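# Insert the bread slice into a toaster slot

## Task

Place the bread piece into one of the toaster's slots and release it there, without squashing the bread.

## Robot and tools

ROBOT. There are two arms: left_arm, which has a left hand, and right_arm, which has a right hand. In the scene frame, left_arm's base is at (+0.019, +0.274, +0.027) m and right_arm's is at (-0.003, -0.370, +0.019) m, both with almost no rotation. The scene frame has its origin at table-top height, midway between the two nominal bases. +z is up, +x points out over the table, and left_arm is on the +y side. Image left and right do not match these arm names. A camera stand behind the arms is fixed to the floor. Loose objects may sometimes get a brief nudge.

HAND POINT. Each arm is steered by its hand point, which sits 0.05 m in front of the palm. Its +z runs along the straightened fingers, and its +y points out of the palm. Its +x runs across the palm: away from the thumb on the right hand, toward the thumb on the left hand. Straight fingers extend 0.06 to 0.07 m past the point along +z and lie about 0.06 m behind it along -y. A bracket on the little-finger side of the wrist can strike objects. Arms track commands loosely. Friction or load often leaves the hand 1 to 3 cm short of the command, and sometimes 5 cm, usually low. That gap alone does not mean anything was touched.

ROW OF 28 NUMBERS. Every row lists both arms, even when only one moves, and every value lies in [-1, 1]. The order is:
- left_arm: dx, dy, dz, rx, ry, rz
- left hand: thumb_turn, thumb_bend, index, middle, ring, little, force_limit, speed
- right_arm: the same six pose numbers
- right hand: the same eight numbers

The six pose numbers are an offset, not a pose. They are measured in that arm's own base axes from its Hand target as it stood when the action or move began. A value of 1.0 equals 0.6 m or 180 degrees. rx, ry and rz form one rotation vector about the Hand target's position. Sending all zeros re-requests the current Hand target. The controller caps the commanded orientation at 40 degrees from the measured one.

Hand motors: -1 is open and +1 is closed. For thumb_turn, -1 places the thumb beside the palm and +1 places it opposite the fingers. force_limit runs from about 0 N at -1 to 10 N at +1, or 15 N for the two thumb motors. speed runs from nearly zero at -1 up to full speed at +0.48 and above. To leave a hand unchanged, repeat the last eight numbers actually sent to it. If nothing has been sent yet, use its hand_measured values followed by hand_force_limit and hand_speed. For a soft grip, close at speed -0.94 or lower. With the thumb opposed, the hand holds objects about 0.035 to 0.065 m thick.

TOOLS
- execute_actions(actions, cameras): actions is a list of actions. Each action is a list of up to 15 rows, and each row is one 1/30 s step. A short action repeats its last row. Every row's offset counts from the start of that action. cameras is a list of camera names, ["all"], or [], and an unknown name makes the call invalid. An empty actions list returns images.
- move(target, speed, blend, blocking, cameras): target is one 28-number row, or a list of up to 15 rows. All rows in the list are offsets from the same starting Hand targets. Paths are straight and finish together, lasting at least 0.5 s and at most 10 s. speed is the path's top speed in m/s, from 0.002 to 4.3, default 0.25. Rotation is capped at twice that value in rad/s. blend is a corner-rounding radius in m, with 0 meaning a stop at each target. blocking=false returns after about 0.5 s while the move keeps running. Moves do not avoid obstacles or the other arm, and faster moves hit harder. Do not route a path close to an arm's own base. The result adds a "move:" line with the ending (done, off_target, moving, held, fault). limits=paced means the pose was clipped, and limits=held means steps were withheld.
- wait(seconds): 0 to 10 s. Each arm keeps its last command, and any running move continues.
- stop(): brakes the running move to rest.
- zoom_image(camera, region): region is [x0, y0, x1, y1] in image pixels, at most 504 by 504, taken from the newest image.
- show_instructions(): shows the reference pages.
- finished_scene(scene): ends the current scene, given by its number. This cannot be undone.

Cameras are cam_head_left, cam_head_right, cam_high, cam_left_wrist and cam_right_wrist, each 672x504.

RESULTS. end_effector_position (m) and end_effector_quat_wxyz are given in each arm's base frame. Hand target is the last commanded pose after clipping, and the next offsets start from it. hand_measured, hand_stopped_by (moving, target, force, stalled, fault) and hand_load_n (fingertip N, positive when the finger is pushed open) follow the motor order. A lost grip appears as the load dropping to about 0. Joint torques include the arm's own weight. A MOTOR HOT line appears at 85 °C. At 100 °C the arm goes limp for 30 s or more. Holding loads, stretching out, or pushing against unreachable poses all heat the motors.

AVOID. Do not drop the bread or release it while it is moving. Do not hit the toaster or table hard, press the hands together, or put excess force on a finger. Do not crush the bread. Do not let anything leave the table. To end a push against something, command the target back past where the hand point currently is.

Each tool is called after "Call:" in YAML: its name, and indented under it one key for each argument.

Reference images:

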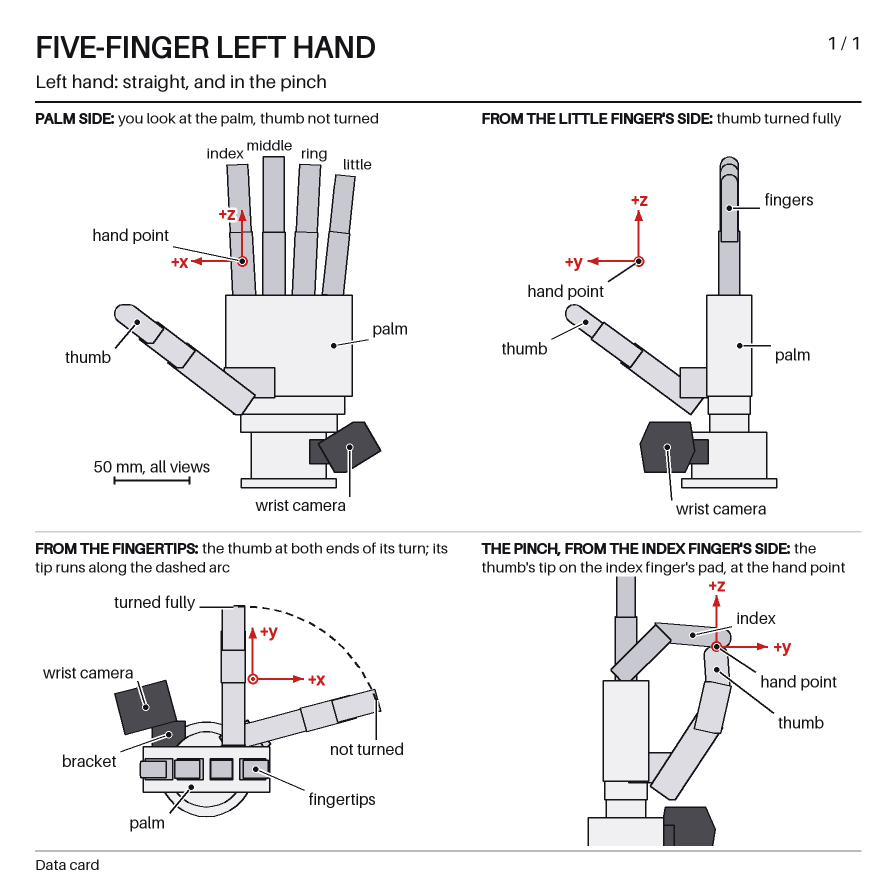

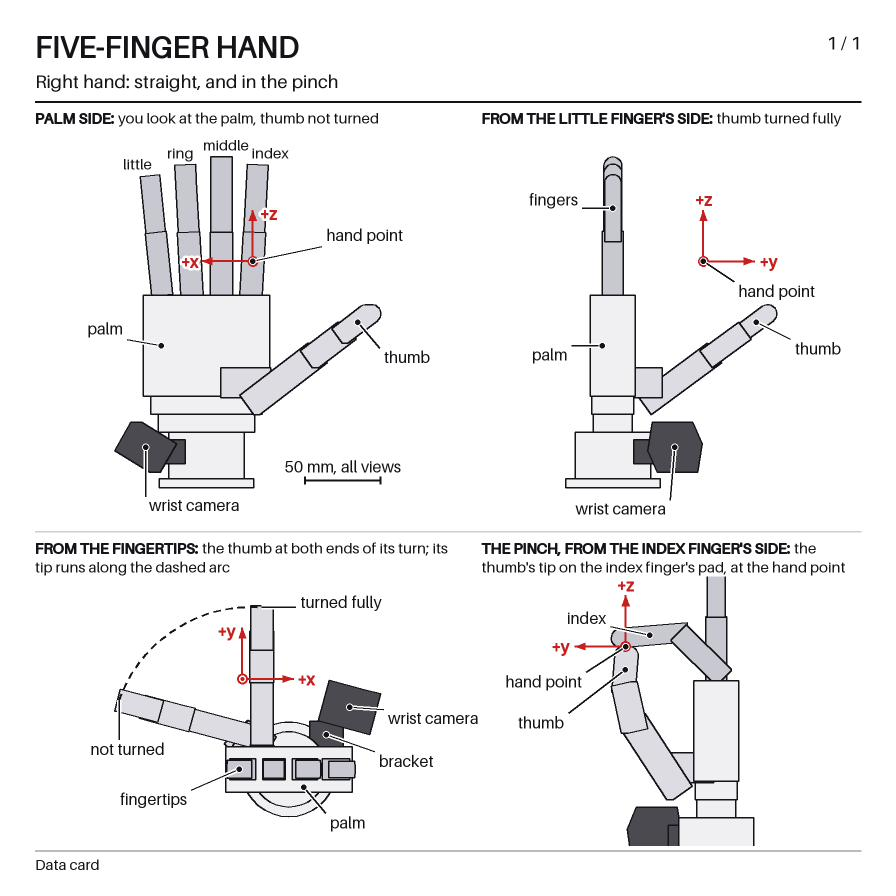

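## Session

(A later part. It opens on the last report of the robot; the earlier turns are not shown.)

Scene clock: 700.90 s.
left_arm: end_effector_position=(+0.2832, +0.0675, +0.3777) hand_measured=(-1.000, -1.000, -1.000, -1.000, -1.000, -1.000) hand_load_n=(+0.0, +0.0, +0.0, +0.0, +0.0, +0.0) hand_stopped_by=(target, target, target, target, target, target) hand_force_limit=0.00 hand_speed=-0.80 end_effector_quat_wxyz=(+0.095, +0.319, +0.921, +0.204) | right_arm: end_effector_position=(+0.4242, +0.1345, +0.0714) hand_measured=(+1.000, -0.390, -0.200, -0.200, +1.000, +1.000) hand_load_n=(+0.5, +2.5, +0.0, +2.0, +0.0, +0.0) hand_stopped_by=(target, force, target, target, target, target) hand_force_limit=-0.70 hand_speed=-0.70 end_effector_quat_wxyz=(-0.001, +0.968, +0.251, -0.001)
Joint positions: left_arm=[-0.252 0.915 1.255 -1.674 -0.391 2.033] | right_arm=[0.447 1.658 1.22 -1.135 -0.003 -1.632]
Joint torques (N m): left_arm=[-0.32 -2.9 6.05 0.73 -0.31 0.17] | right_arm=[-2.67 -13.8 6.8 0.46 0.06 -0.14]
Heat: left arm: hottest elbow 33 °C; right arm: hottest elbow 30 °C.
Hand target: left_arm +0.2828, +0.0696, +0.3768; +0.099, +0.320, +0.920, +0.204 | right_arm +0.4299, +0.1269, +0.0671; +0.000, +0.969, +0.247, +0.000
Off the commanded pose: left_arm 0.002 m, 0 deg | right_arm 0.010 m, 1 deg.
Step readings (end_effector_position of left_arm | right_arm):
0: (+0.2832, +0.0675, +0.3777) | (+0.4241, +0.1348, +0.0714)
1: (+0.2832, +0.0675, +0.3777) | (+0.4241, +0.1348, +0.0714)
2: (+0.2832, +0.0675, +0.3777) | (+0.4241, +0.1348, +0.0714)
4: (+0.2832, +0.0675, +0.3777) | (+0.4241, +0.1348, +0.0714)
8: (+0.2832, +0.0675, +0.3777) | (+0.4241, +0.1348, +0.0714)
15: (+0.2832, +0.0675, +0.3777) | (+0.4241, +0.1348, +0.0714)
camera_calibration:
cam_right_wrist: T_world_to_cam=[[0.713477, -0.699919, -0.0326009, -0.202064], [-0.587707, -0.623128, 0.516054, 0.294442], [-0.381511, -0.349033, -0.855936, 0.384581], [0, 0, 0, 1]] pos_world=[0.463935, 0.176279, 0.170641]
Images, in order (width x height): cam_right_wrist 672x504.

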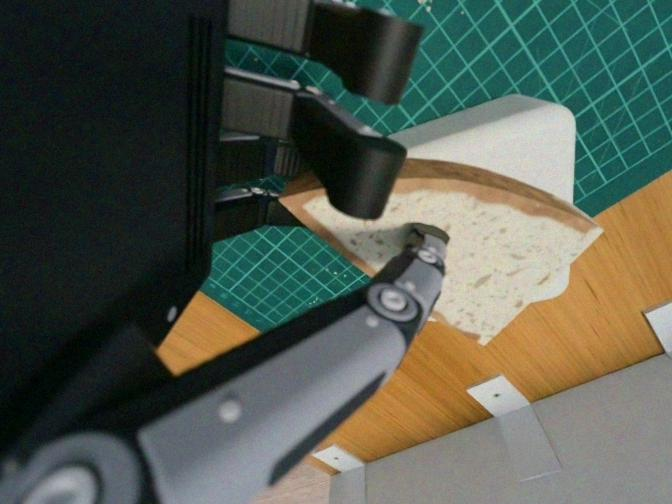

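Call:
move:
  target:
    - [0,0,0,0,0,0,-1,-1,-1,-1,-1,-1,0,-0.8,0,0,0,0,0,0,1,-0.9,-0.3,-0.3,1,1,-0.4,-0.1]
    - [0,0,0,0,0,0,-1,-1,-1,-1,-1,-1,0,-0.8,-0.0453,0.0817,0,0,0,0,1,-0.9,-0.3,-0.3,1,1,-0.4,-0.1]
    - [0,0,0,0,0,0,-1,-1,-1,-1,-1,-1,0,-0.8,-0.0453,0.0817,0.06,0,0,0,1,-0.9,-0.3,-0.3,1,1,-0.4,-0.1]
    - [0,0,0,0,0,0,-1,-1,-1,-1,-1,-1,0,-0.8,-0.0453,0.0817,0.0075,0,0,0,1,-0.9,-0.3,-0.3,1,1,-0.4,-0.1]
    - [0,0,0,0,0,0,-1,-1,-1,-1,-1,-1,0,-0.8,0,0,0.0075,0,0,0,1,-0.9,-0.3,-0.3,1,1,-0.4,-0.1]
  speed: [0.05,0.08,0.1,0.06,0.05]
  cameras: ["cam_right_wrist"]

Call:
zoom_image:
  camera: "cam_right_wrist"
  region: [280, 100, 540, 360]

Scene clock: 729.63 s.
left_arm: end_effector_position=(+0.2832, +0.0675, +0.3777) hand_measured=(-1.000, -1.000, -1.000, -1.000, -1.000, -1.000) hand_load_n=(+0.0, +0.0, +0.0, +0.0, +0.0, +0.0) hand_stopped_by=(target, target, target, target, target, target) hand_force_limit=0.00 hand_speed=-0.80 end_effector_quat_wxyz=(+0.095, +0.319, +0.921, +0.204) | right_arm: end_effector_position=(+0.4246, +0.1329, +0.0772) hand_measured=(+1.000, -0.900, -0.300, -0.300, +1.000, +1.000) hand_load_n=(+0.0, +0.0, +0.5, +0.0, +0.0, +0.0) hand_stopped_by=(target, target, target, target, target, target) hand_force_limit=-0.40 hand_speed=-0.10 end_effector_quat_wxyz=(-0.001, +0.968, +0.250, +0.000)
Joint positions: left_arm=[-0.252 0.915 1.255 -1.674 -0.391 2.033] | right_arm=[0.443 1.649 1.225 -1.146 -0.002 -1.633]
Joint torques (N m): left_arm=[-0.32 -2.43 6.15 0.7 -0.3 0.16] | right_arm=[-2.67 -13.33 6.89 0.44 0.04 -0.09]
Heat: left arm: hottest elbow 33 °C; right arm: hottest elbow 30 °C.
Hand target: left_arm +0.2828, +0.0696, +0.3768; +0.099, +0.320, +0.920, +0.204 | right_arm +0.4297, +0.1270, +0.0714; +0.000, +0.969, +0.247, +0.000
Off the commanded pose: left_arm 0.002 m, 0 deg | right_arm 0.010 m, 0 deg.
move: done
camera_calibration:
cam_right_wrist: T_world_to_cam=[[0.71173, -0.701761, -0.031176, -0.202391], [-0.590868, -0.622084, 0.513699, 0.2921], [-0.379888, -0.347195, -0.857404, 0.388263], [0, 0, 0, 1]] pos_world=[0.464137, 0.174483, 0.176537]
Images, in order (width x height): cam_right_wrist 672x504.

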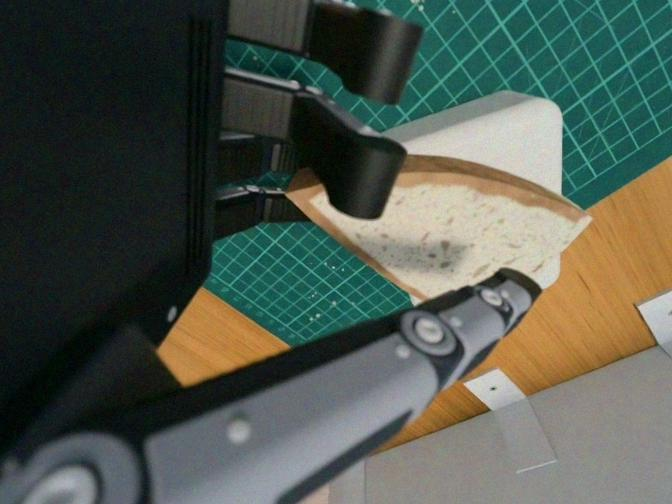

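Scaled by 1.938 from the camera's 672x504 image, which has a finer 960x720 frame.

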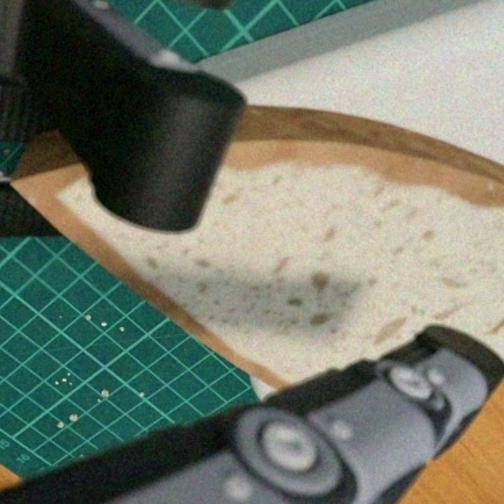

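Call:
execute_actions:
  actions:
    - [[0,0,0,0,0,0,-1,-1,-1,-1,-1,-1,0,-0.8,0,0,0,0,0,0,1,-0.05,-0.3,-0.3,1,1,-0.7,-0.6]]
  cameras: ["cam_right_wrist"]

Call:
zoom_image:
  camera: "cam_right_wrist"
  region: [280, 100, 540, 360]

Scene clock: 735.40 s.
left_arm: end_effector_position=(+0.2832, +0.0675, +0.3777) hand_measured=(-1.000, -1.000, -1.000, -1.000, -1.000, -1.000) hand_load_n=(+0.0, +0.0, +0.0, +0.0, +0.0, +0.0) hand_stopped_by=(target, target, target, target, target, target) hand_force_limit=0.00 hand_speed=-0.80 end_effector_quat_wxyz=(+0.095, +0.319, +0.921, +0.204) | right_arm: end_effector_position=(+0.4251, +0.1317, +0.0773) hand_measured=(+1.000, -0.068, -0.300, -0.300, +1.000, +1.000) hand_load_n=(+0.5, +2.5, +0.0, +1.0, +0.0, +0.0) hand_stopped_by=(target, force, target, target, target, target) hand_force_limit=-0.70 hand_speed=-0.60 end_effector_quat_wxyz=(+0.000, +0.968, +0.250, +0.000)
Joint positions: left_arm=[-0.252 0.915 1.255 -1.674 -0.391 2.033] | right_arm=[0.442 1.649 1.225 -1.146 0.001 -1.634]
Joint torques (N m): left_arm=[-0.56 -2.61 6.24 0.83 -0.3 0.16] | right_arm=[-2.2 -13.33 6.91 0.46 -0.07 -0.13]
Heat: left arm: hottest elbow 33 °C; right arm: hottest elbow 30 °C.
Hand target: left_arm +0.2828, +0.0696, +0.3768; +0.099, +0.320, +0.920, +0.204 | right_arm +0.4298, +0.1268, +0.0714; +0.000, +0.969, +0.247, +0.000
Off the commanded pose: left_arm 0.002 m, 0 deg | right_arm 0.009 m, 0 deg.
Step readings (end_effector_position of left_arm | right_arm):
0: (+0.2832, +0.0675, +0.3777) | (+0.4246, +0.1329, +0.0772)
1: (+0.2832, +0.0675, +0.3777) | (+0.4246, +0.1329, +0.0772)
2: (+0.2832, +0.0675, +0.3777) | (+0.4246, +0.1329, +0.0772)
4: (+0.2832, +0.0675, +0.3777) | (+0.4246, +0.1329, +0.0772)
8: (+0.2832, +0.0675, +0.3777) | (+0.4246, +0.1329, +0.0772)
15: (+0.2832, +0.0675, +0.3777) | (+0.4246, +0.1329, +0.0772)
camera_calibration:
cam_right_wrist: T_world_to_cam=[[0.711519, -0.702095, -0.0283374, -0.203653], [-0.591747, -0.620461, 0.514648, 0.291682], [-0.378914, -0.349413, -0.856933, 0.388038], [0, 0, 0, 1]] pos_world=[0.464539, 0.173579, 0.176638]
Images, in order (width x height): cam_right_wrist 672x504.

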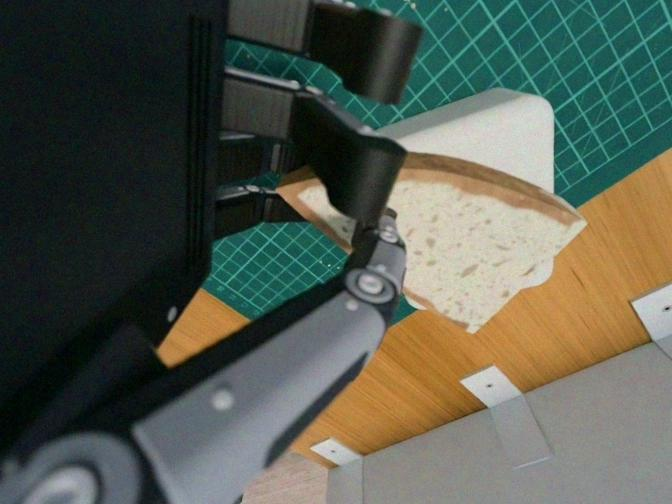

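Scaled by 1.938 from the camera's 672x504 image, which has a finer 960x720 frame.

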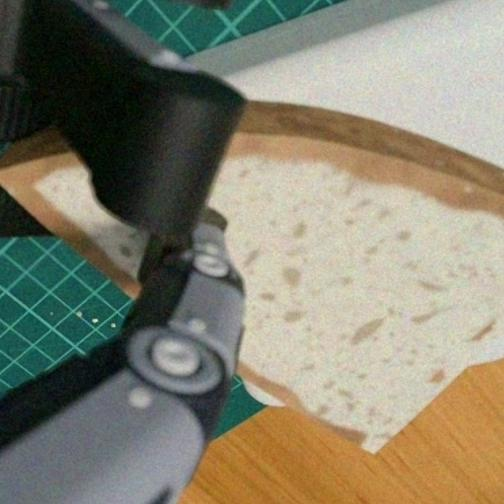

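Call:
execute_actions:
  actions:
    - [[0,0,0,0,0,0,-1,-1,-1,-1,-1,-1,0,-0.8,0,0,0,0,0,0,1,-0.05,0.3,0.3,1,1,-0.5,-0.8]]
  cameras: ["cam_right_wrist","cam_head_left"]

Call:
zoom_image:
  camera: "cam_right_wrist"
  region: [280, 100, 540, 360]

Scene clock: 740.87 s.
left_arm: end_effector_position=(+0.2832, +0.0675, +0.3777) hand_measured=(-1.000, -1.000, -1.000, -1.000, -1.000, -1.000) hand_load_n=(+0.0, +0.0, +0.0, +0.0, +0.0, +0.0) hand_stopped_by=(target, target, target, target, target, target) hand_force_limit=0.00 hand_speed=-0.80 end_effector_quat_wxyz=(+0.095, +0.319, +0.921, +0.204) | right_arm: end_effector_position=(+0.4251, +0.1318, +0.0773) hand_measured=(+1.000, -0.068, -0.100, -0.266, +1.000, +1.000) hand_load_n=(-0.5, +4.0, +3.5, +1.0, +0.0, +0.0) hand_stopped_by=(target, force, force, force, target, target) hand_force_limit=-0.50 hand_speed=-0.80 end_effector_quat_wxyz=(+0.000, +0.968, +0.250, +0.000)
Joint positions: left_arm=[-0.252 0.915 1.255 -1.674 -0.391 2.033] | right_arm=[0.442 1.649 1.225 -1.146 0.001 -1.634]
Joint torques (N m): left_arm=[-0.67 -2.32 6.15 0.69 -0.3 0.15] | right_arm=[-2.49 -13.39 6.94 0.46 -0.05 -0.13]
Heat: left arm: hottest elbow 33 °C; right arm: hottest elbow 30 °C.
Hand target: left_arm +0.2828, +0.0696, +0.3768; +0.099, +0.320, +0.920, +0.204 | right_arm +0.4298, +0.1269, +0.0714; +0.000, +0.969, +0.247, +0.000
Off the commanded pose: left_arm 0.002 m, 0 deg | right_arm 0.009 m, 0 deg.
Step readings (end_effector_position of left_arm | right_arm):
0: (+0.2832, +0.0675, +0.3777) | (+0.4251, +0.1317, +0.0773)
1: (+0.2832, +0.0675, +0.3777) | (+0.4251, +0.1317, +0.0773)
2: (+0.2832, +0.0675, +0.3777) | (+0.4251, +0.1317, +0.0773)
4: (+0.2832, +0.0675, +0.3777) | (+0.4251, +0.1317, +0.0773)
8: (+0.2832, +0.0675, +0.3777) | (+0.4251, +0.1318, +0.0773)
15: (+0.2832, +0.0675, +0.3777) | (+0.4251, +0.1318, +0.0773)
camera_calibration:
cam_right_wrist: T_world_to_cam=[[0.711472, -0.702128, -0.0287087, -0.20356], [-0.591692, -0.620605, 0.514538, 0.291702], [-0.379088, -0.349092, -0.856987, 0.388073], [0, 0, 0, 1]] pos_world=[0.464539, 0.17358, 0.176638]
Images, in order (width x height): cam_head_left 672x504, cam_right_wrist 672x504.

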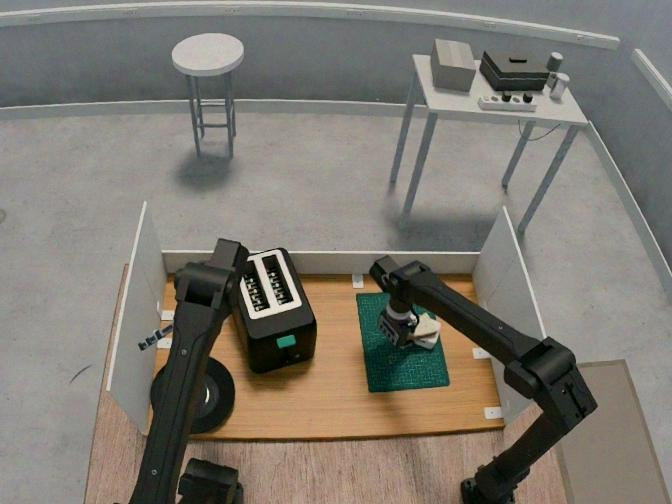

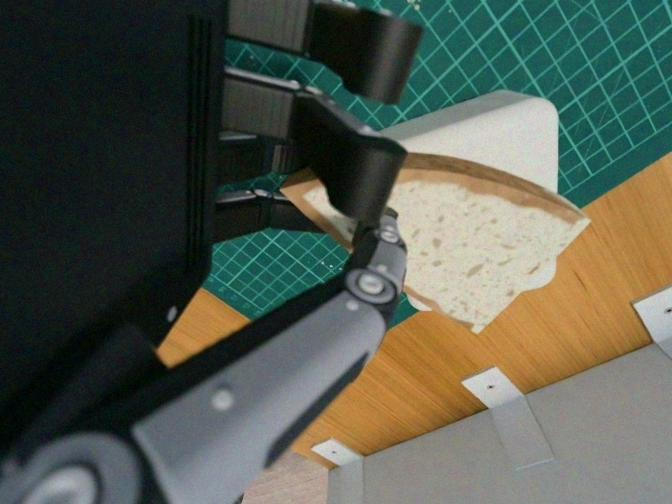

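Scaled by 1.938 from the camera's 672x504 image, which has a finer 960x720 frame.

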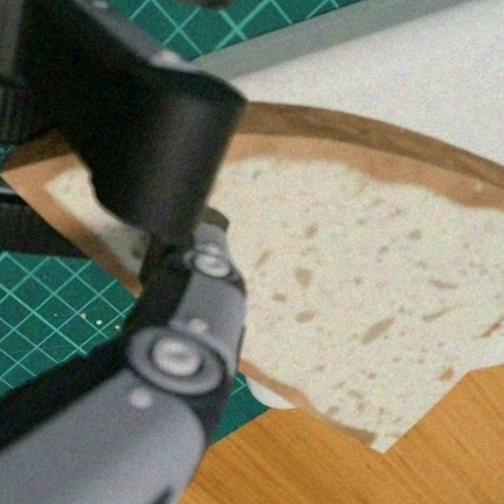

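Call:
move:
  target: [0,0,0,0,0,0,-1,-1,-1,-1,-1,-1,0,-0.8,-0.01,0.01,0.1,0,0,0,1,-0.05,0.3,0.3,1,1,-0.5,-0.8]
  speed: 0.05
  cameras: ["cam_right_wrist","cam_head_left"]

Scene clock: 747.17 s.
left_arm: end_effector_position=(+0.2832, +0.0675, +0.3777) hand_measured=(-1.000, -1.000, -1.000, -1.000, -1.000, -1.000) hand_load_n=(+0.0, +0.0, +0.0, +0.0, +0.0, +0.0) hand_stopped_by=(target, target, target, target, target, target) hand_force_limit=0.00 hand_speed=-0.80 end_effector_quat_wxyz=(+0.095, +0.319, +0.921, +0.204) | right_arm: end_effector_position=(+0.4104, +0.1249, +0.1113) hand_measured=(+1.000, -0.068, -0.100, -0.266, +1.000, +1.000) hand_load_n=(-0.5, +1.5, +2.5, +0.0, +0.0, +0.0) hand_stopped_by=(target, force, force, force, target, target) hand_force_limit=-0.50 hand_speed=-0.80 end_effector_quat_wxyz=(+0.005, +0.968, +0.250, -0.023)
Joint positions: left_arm=[-0.252 0.915 1.255 -1.674 -0.391 2.033] | right_arm=[0.442 1.609 1.266 -1.274 0.001 -1.634]
Joint torques (N m): left_arm=[-0.38 -2.55 6.04 0.73 -0.3 0.15] | right_arm=[-1.14 -14.97 10.71 -0.47 -0.08 0.04]
Heat: left arm: hottest elbow 33 °C; right arm: hottest elbow 30 °C.
Hand target: left_arm +0.2828, +0.0696, +0.3768; +0.099, +0.320, +0.920, +0.204 | right_arm +0.4238, +0.1329, +0.1314; +0.000, +0.969, +0.247, +0.000
Off the commanded pose: left_arm 0.002 m, 0 deg | right_arm 0.025 m, 3 deg.
move: off_target (right_arm)
camera_calibration:
cam_right_wrist: T_world_to_cam=[[0.7099, -0.702874, -0.0448334, -0.194411], [-0.569073, -0.609938, 0.551482, 0.246496], [-0.414968, -0.365983, -0.832981, 0.423375], [0, 0, 0, 1]] pos_world=[0.453974, 0.168649, 0.208009]
Images, in order (width x height): cam_head_left 672x504, cam_right_wrist 672x504.

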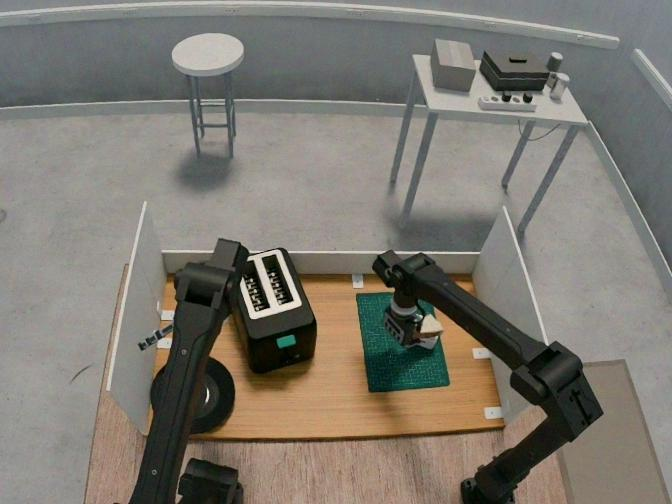

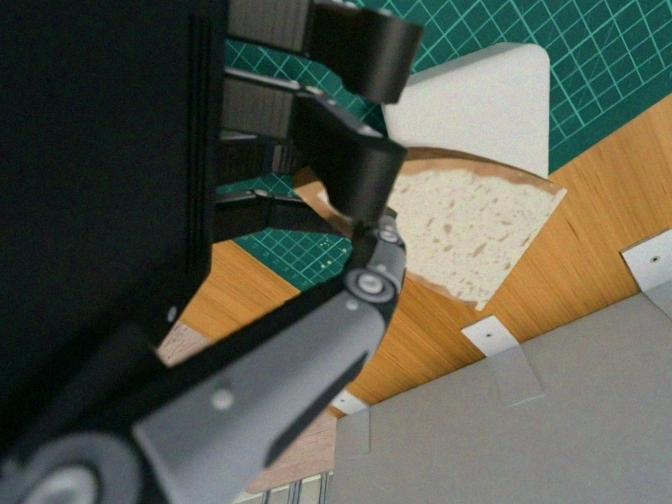

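Call:
execute_actions:
  actions:
    - [[0,0,0,0,0,0,-1,-1,-1,-1,-1,-1,0,-0.8,0,0,0,0,0,0,1,-0.05,0.3,0.35,1,1,-0.5,-0.85]]
    - [[0,0,0,0,0,0,-1,-1,-1,-1,-1,-1,0,-0.8,0,0,0,0,0,0,1,0.05,0.3,0.35,1,1,-0.5,-0.85]]
  cameras: ["cam_right_wrist"]

Call:
zoom_image:
  camera: "cam_right_wrist"
  region: [280, 100, 590, 340]

Scene clock: 754.63 s.
left_arm: end_effector_position=(+0.2832, +0.0675, +0.3777) hand_measured=(-1.000, -1.000, -1.000, -1.000, -1.000, -1.000) hand_load_n=(+0.0, +0.0, +0.0, +0.0, +0.0, +0.0) hand_stopped_by=(target, target, target, target, target, target) hand_force_limit=0.00 hand_speed=-0.80 end_effector_quat_wxyz=(+0.095, +0.319, +0.921, +0.204) | right_arm: end_effector_position=(+0.4103, +0.1248, +0.1113) hand_measured=(+1.000, -0.068, -0.100, -0.128, +1.000, +1.000) hand_load_n=(+1.0, +4.0, +2.0, +2.5, +0.0, +0.0) hand_stopped_by=(target, force, force, force, target, target) hand_force_limit=-0.50 hand_speed=-0.85 end_effector_quat_wxyz=(+0.005, +0.968, +0.250, -0.023)
Joint positions: left_arm=[-0.252 0.915 1.255 -1.674 -0.391 2.033] | right_arm=[0.442 1.609 1.266 -1.274 0.001 -1.634]
Joint torques (N m): left_arm=[-0.38 -3.08 6.12 0.79 -0.31 0.16] | right_arm=[-1.03 -15.09 10.71 -0.51 -0.08 0.05]
Heat: left arm: hottest elbow 33 °C; right arm: hottest elbow 32 °C.
Hand target: left_arm +0.2828, +0.0696, +0.3768; +0.099, +0.320, +0.920, +0.204 | right_arm +0.4238, +0.1328, +0.1314; +0.000, +0.969, +0.247, +0.000
Off the commanded pose: left_arm 0.002 m, 0 deg | right_arm 0.025 m, 3 deg.
Step readings (end_effector_position of left_arm | right_arm):
0: (+0.2832, +0.0675, +0.3777) | (+0.4103, +0.1248, +0.1113)
1: (+0.2832, +0.0675, +0.3777) | (+0.4103, +0.1248, +0.1113)
2: (+0.2832, +0.0675, +0.3777) | (+0.4103, +0.1248, +0.1113)
4: (+0.2832, +0.0675, +0.3777) | (+0.4103, +0.1248, +0.1113)
8: (+0.2832, +0.0675, +0.3777) | (+0.4103, +0.1248, +0.1113)
15: (+0.2832, +0.0675, +0.3777) | (+0.4103, +0.1248, +0.1113)
16: (+0.2832, +0.0675, +0.3777) | (+0.4103, +0.1248, +0.1113)
17: (+0.2832, +0.0675, +0.3777) | (+0.4103, +0.1248, +0.1113)
19: (+0.2832, +0.0675, +0.3777) | (+0.4103, +0.1248, +0.1113)
23: (+0.2832, +0.0675, +0.3777) | (+0.4103, +0.1248, +0.1113)
30: (+0.2832, +0.0675, +0.3777) | (+0.4103, +0.1248, +0.1113)
camera_calibration:
cam_right_wrist: T_world_to_cam=[[0.709928, -0.702843, -0.0448737, -0.194491], [-0.568889, -0.609852, 0.551766, 0.246278], [-0.415171, -0.366186, -0.832791, 0.423426], [0, 0, 0, 1]] pos_world=[0.453973, 0.168549, 0.20801]
Images, in order (width x height): cam_right_wrist 672x504.

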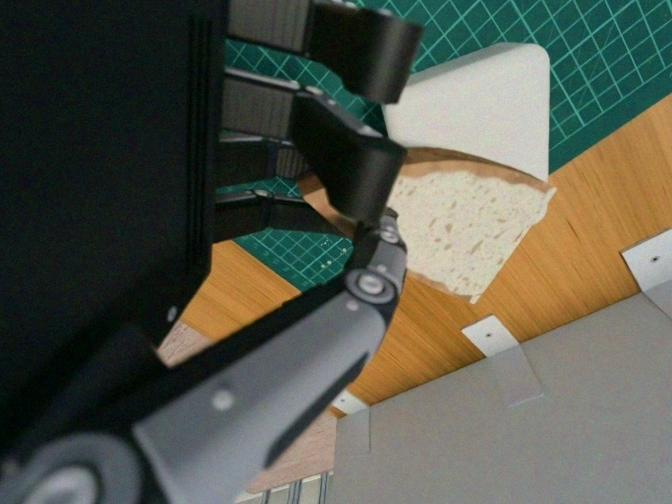

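Scaled by 1.626 from the camera's 672x504 image, which has a finer 960x720 frame.

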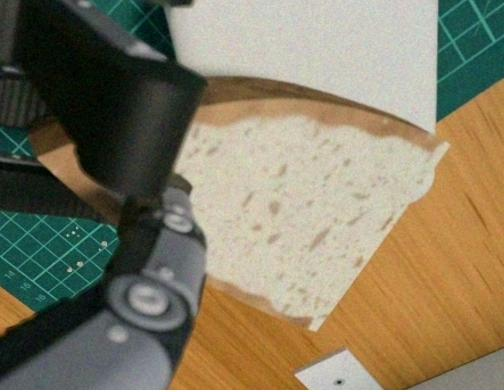

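Call:
zoom_image:
  camera: "cam_head_left"
  region: [220, 230, 340, 390]

This scene's latest camera images include none from cam_head_left. They are from: cam_right_wrist. cam_head_left's image comes with the result of a call that names it in "cameras".

Call:
move:
  target: [0,0,0,0,0,0,-1,-1,-1,-1,-1,-1,0,-0.8,-0.03,0,0.35,0,0,0,1,0.05,0.3,0.35,1,1,-0.5,-0.85]
  speed: 0.12
  cameras: ["all"]

Call:
zoom_image:
  camera: "cam_head_left"
  region: [220, 230, 340, 390]

Call:
zoom_image:
  camera: "cam_head_right"
  region: [220, 230, 340, 390]

Scene clock: 801.83 s.
left_arm: end_effector_position=(+0.2832, +0.0675, +0.3777) hand_measured=(-1.000, -1.000, -1.000, -1.000, -1.000, -1.000) hand_load_n=(+0.0, +0.0, +0.0, +0.0, +0.0, +0.0) hand_stopped_by=(target, target, target, target, target, target) hand_force_limit=0.00 hand_speed=-0.80 end_effector_quat_wxyz=(+0.095, +0.319, +0.921, +0.204) | right_arm: end_effector_position=(+0.4022, +0.1238, +0.3235) hand_measured=(+1.000, -0.068, -0.100, -0.128, +1.000, +1.000) hand_load_n=(+1.0, +4.0, +1.5, +2.5, +0.0, +0.0) hand_stopped_by=(target, force, force, force, target, target) hand_force_limit=-0.50 hand_speed=-0.85 end_effector_quat_wxyz=(-0.001, +0.969, +0.245, +0.045)
Joint positions: left_arm=[-0.252 0.915 1.255 -1.674 -0.391 2.033] | right_arm=[0.454 1.457 1.662 -1.687 0.016 -1.613]
Joint torques (N m): left_arm=[-0.44 -2.49 6 0.76 -0.32 0.16] | right_arm=[0.03 -12.86 11.23 -0.25 0.18 0]
Heat: left arm: hottest elbow 33 °C; right arm: hottest elbow 38 °C.
Hand target: left_arm +0.2828, +0.0696, +0.3768; +0.099, +0.320, +0.920, +0.204 | right_arm +0.4057, +0.1329, +0.3414; +0.000, +0.969, +0.247, +0.000
Off the commanded pose: left_arm 0.002 m, 0 deg | right_arm 0.020 m, 5 deg.
joint sent to its limit (right arm) — joint 4 (wrist pitch), lower limit. The joint targets are off in orientation, not in position.
move: off_target (right_arm)
camera_calibration:
cam_left_wrist: T_world_to_cam=[[-0.679947, -0.533902, -0.502613, 0.421216], [-0.733073, 0.479424, 0.482449, -0.00579543], [-0.0166162, 0.696492, -0.717372, 0.340816], [0, 0, 0, 1]] pos_world=[0.287819, -0.00970918, 0.458997]
cam_right_wrist: T_world_to_cam=[[0.705156, -0.708912, 0.0141006, -0.19632], [-0.638915, -0.626653, 0.446199, 0.188307], [-0.30748, -0.323649, -0.894823, 0.567904], [0, 0, 0, 1]] pos_world=[0.433367, 0.162632, 0.426919]

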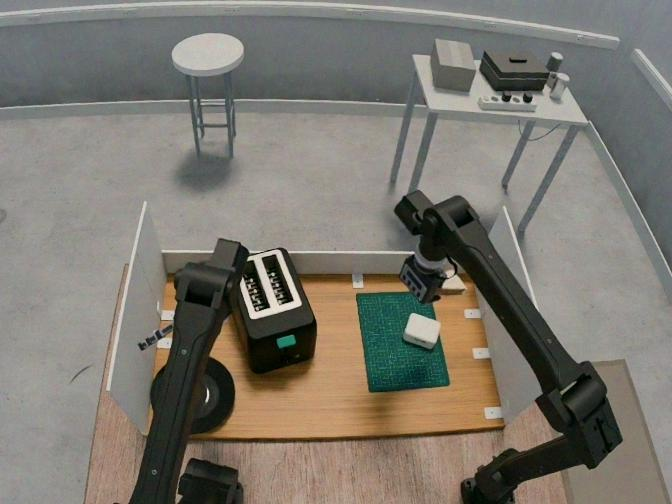

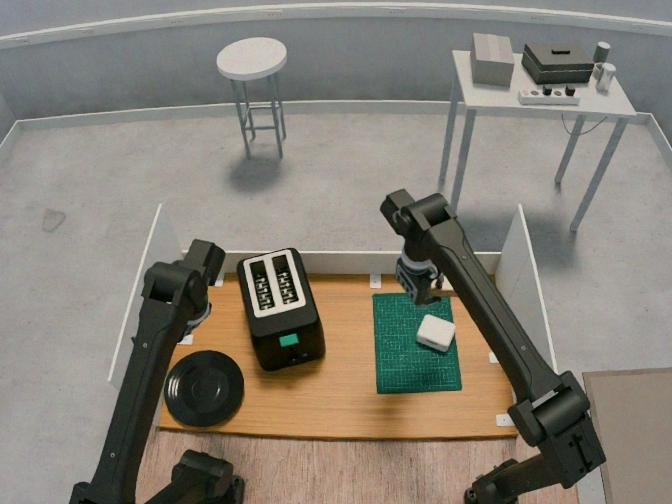

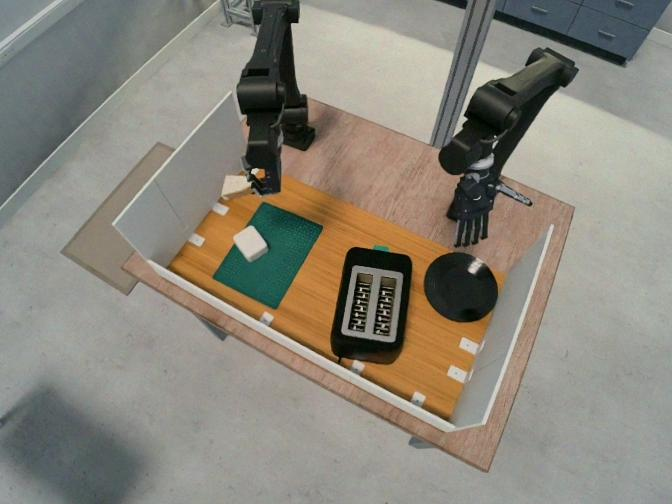

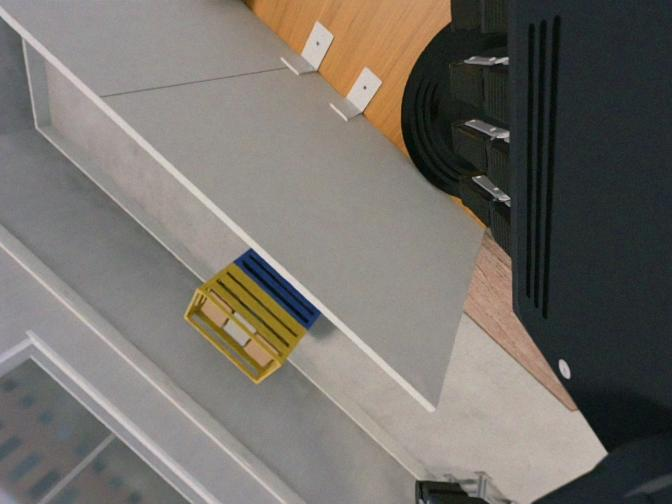

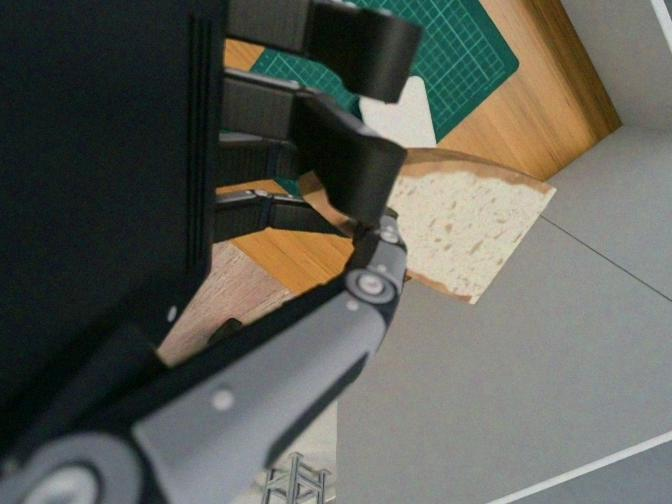

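Scaled by 3.150 from the camera's 672x504 image, which has a finer 960x720 frame.

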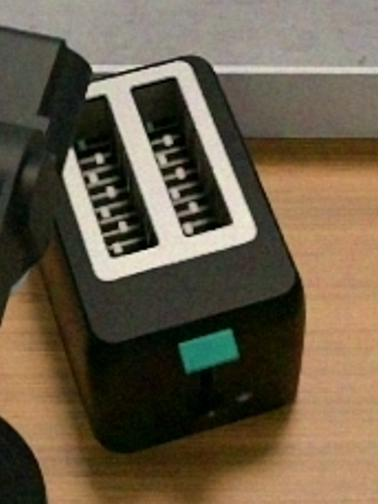

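Scaled by 3.150 from the camera's 672x504 image, which has a finer 960x720 frame.

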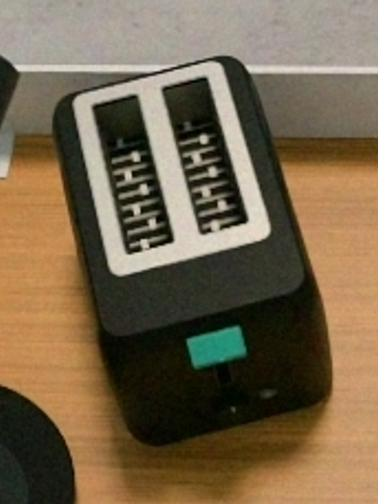

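Call:
move:
  target: [0,0,0,0,0,0,-1,-1,-1,-1,-1,-1,0,-0.8,0.2105,0.5368,0.131,0.3846,0.1483,-0.0714,1,0.05,0.3,0.35,1,1,-0.5,-0.85]
  speed: 0.2
  cameras: ["all"]

Scene clock: 884.27 s.
left_arm: end_effector_position=(+0.2832, +0.0675, +0.3777) hand_measured=(-1.000, -1.000, -1.000, -1.000, -1.000, -1.000) hand_load_n=(+0.0, +0.0, +0.0, +0.0, +0.0, +0.0) hand_stopped_by=(target, target, target, target, target, target) hand_force_limit=0.00 hand_speed=-0.80 end_effector_quat_wxyz=(+0.095, +0.319, +0.921, +0.204) | right_arm: end_effector_position=(+0.5354, +0.4487, +0.4068) hand_measured=(+1.000, -0.068, -0.100, -0.128, +1.000, +1.000) hand_load_n=(+0.5, +4.0, +1.5, +2.5, +0.0, +0.0) hand_stopped_by=(target, force, force, force, target, target) hand_force_limit=-0.50 hand_speed=-0.85 end_effector_quat_wxyz=(-0.592, +0.798, +0.082, -0.081)
Joint positions: left_arm=[-0.252 0.915 1.255 -1.674 -0.391 2.033] | right_arm=[0.449 2.175 2.654 -1.441 -1.214 -0.896]
Joint torques (N m): left_arm=[-0.38 -2.78 6.12 0.75 -0.31 0.17] | right_arm=[-0.5 -24.29 9.47 1.35 -0.86 -0.01]
Heat: left arm: hottest elbow 33 °C; right arm: hottest elbow 37 °C.
Hand target: left_arm +0.2828, +0.0696, +0.3768; +0.099, +0.320, +0.920, +0.204 | right_arm +0.5321, +0.4550, +0.4201; -0.598, +0.793, +0.095, -0.071
Off the commanded pose: left_arm 0.002 m, 0 deg | right_arm 0.015 m, 2 deg.
move: off_target (right_arm)
camera_calibration:
cam_left_wrist: T_world_to_cam=[[-0.679947, -0.533902, -0.502613, 0.421216], [-0.733073, 0.479424, 0.482449, -0.00579543], [-0.0166162, 0.696492, -0.717372, 0.340816], [0, 0, 0, 1]] pos_world=[0.287819, -0.00970918, 0.458997]
cam_right_wrist: T_world_to_cam=[[0.301711, -0.183019, -0.935668, 0.305278], [-0.670356, -0.738568, -0.0716936, 0.71766], [-0.677933, 0.648861, -0.345522, 0.32703], [0, 0, 0, 1]] pos_world=[0.610687, 0.373716, 0.450086]

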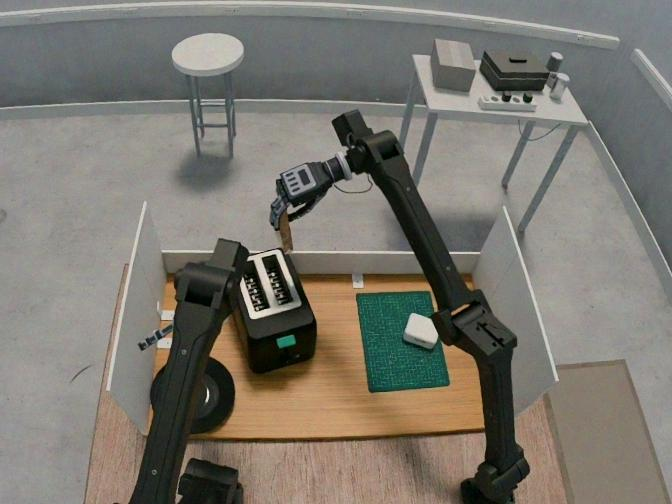

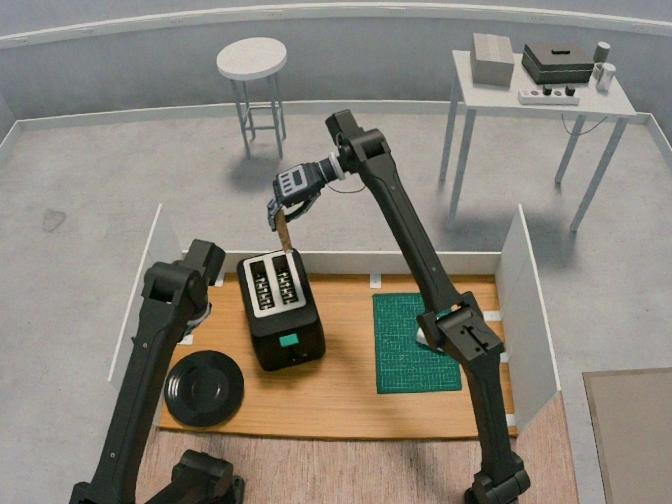

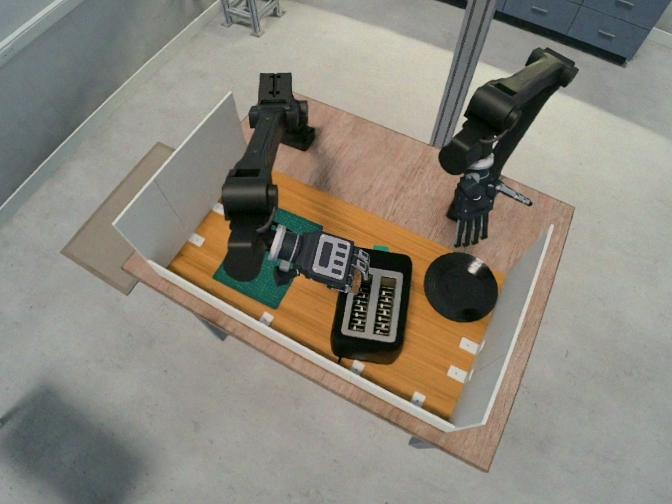

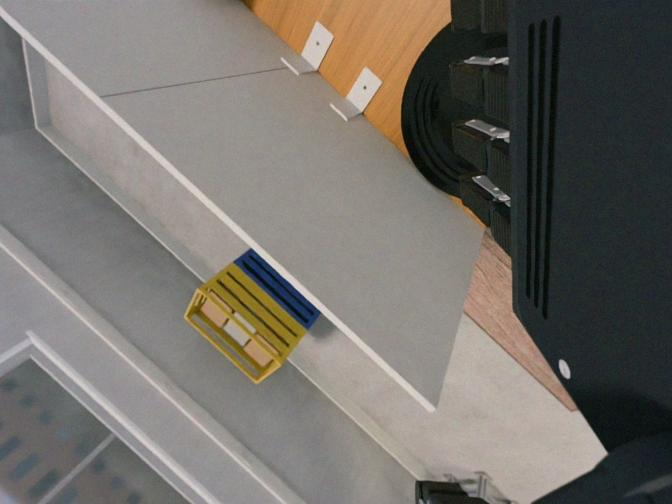

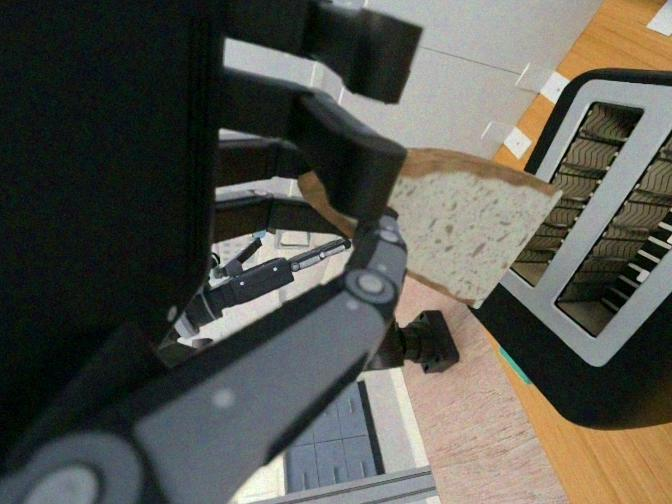

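Call:
zoom_image:
  camera: "cam_right_wrist"
  region: [420, 50, 672, 400]

Call:
zoom_image:
  camera: "cam_head_right"
  region: [220, 150, 360, 310]

Call:
zoom_image:
  camera: "cam_high"
  region: [270, 200, 430, 370]

Scaled by 1.440 from the camera's 672x504 image, which has a finer 960x720 frame.

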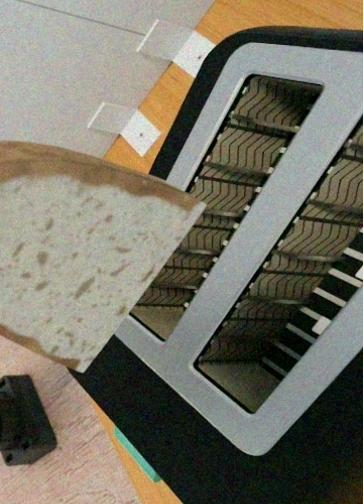

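Scaled by 3.150 from the camera's 672x504 image, which has a finer 960x720 frame.

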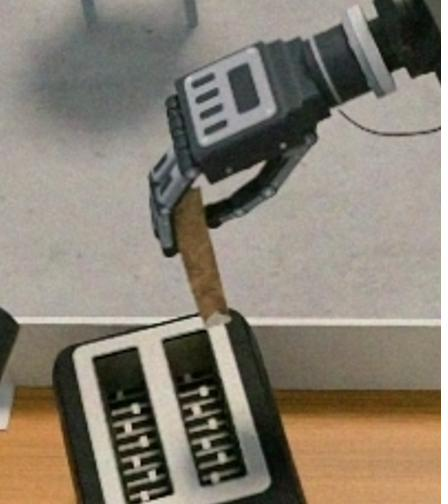

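Scaled by 2.965 from the camera's 672x504 image, which has a finer 960x720 frame.

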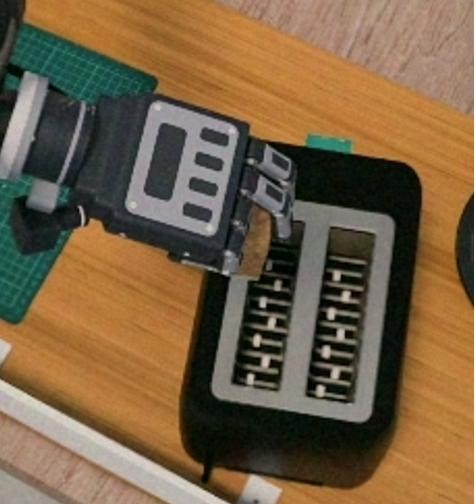

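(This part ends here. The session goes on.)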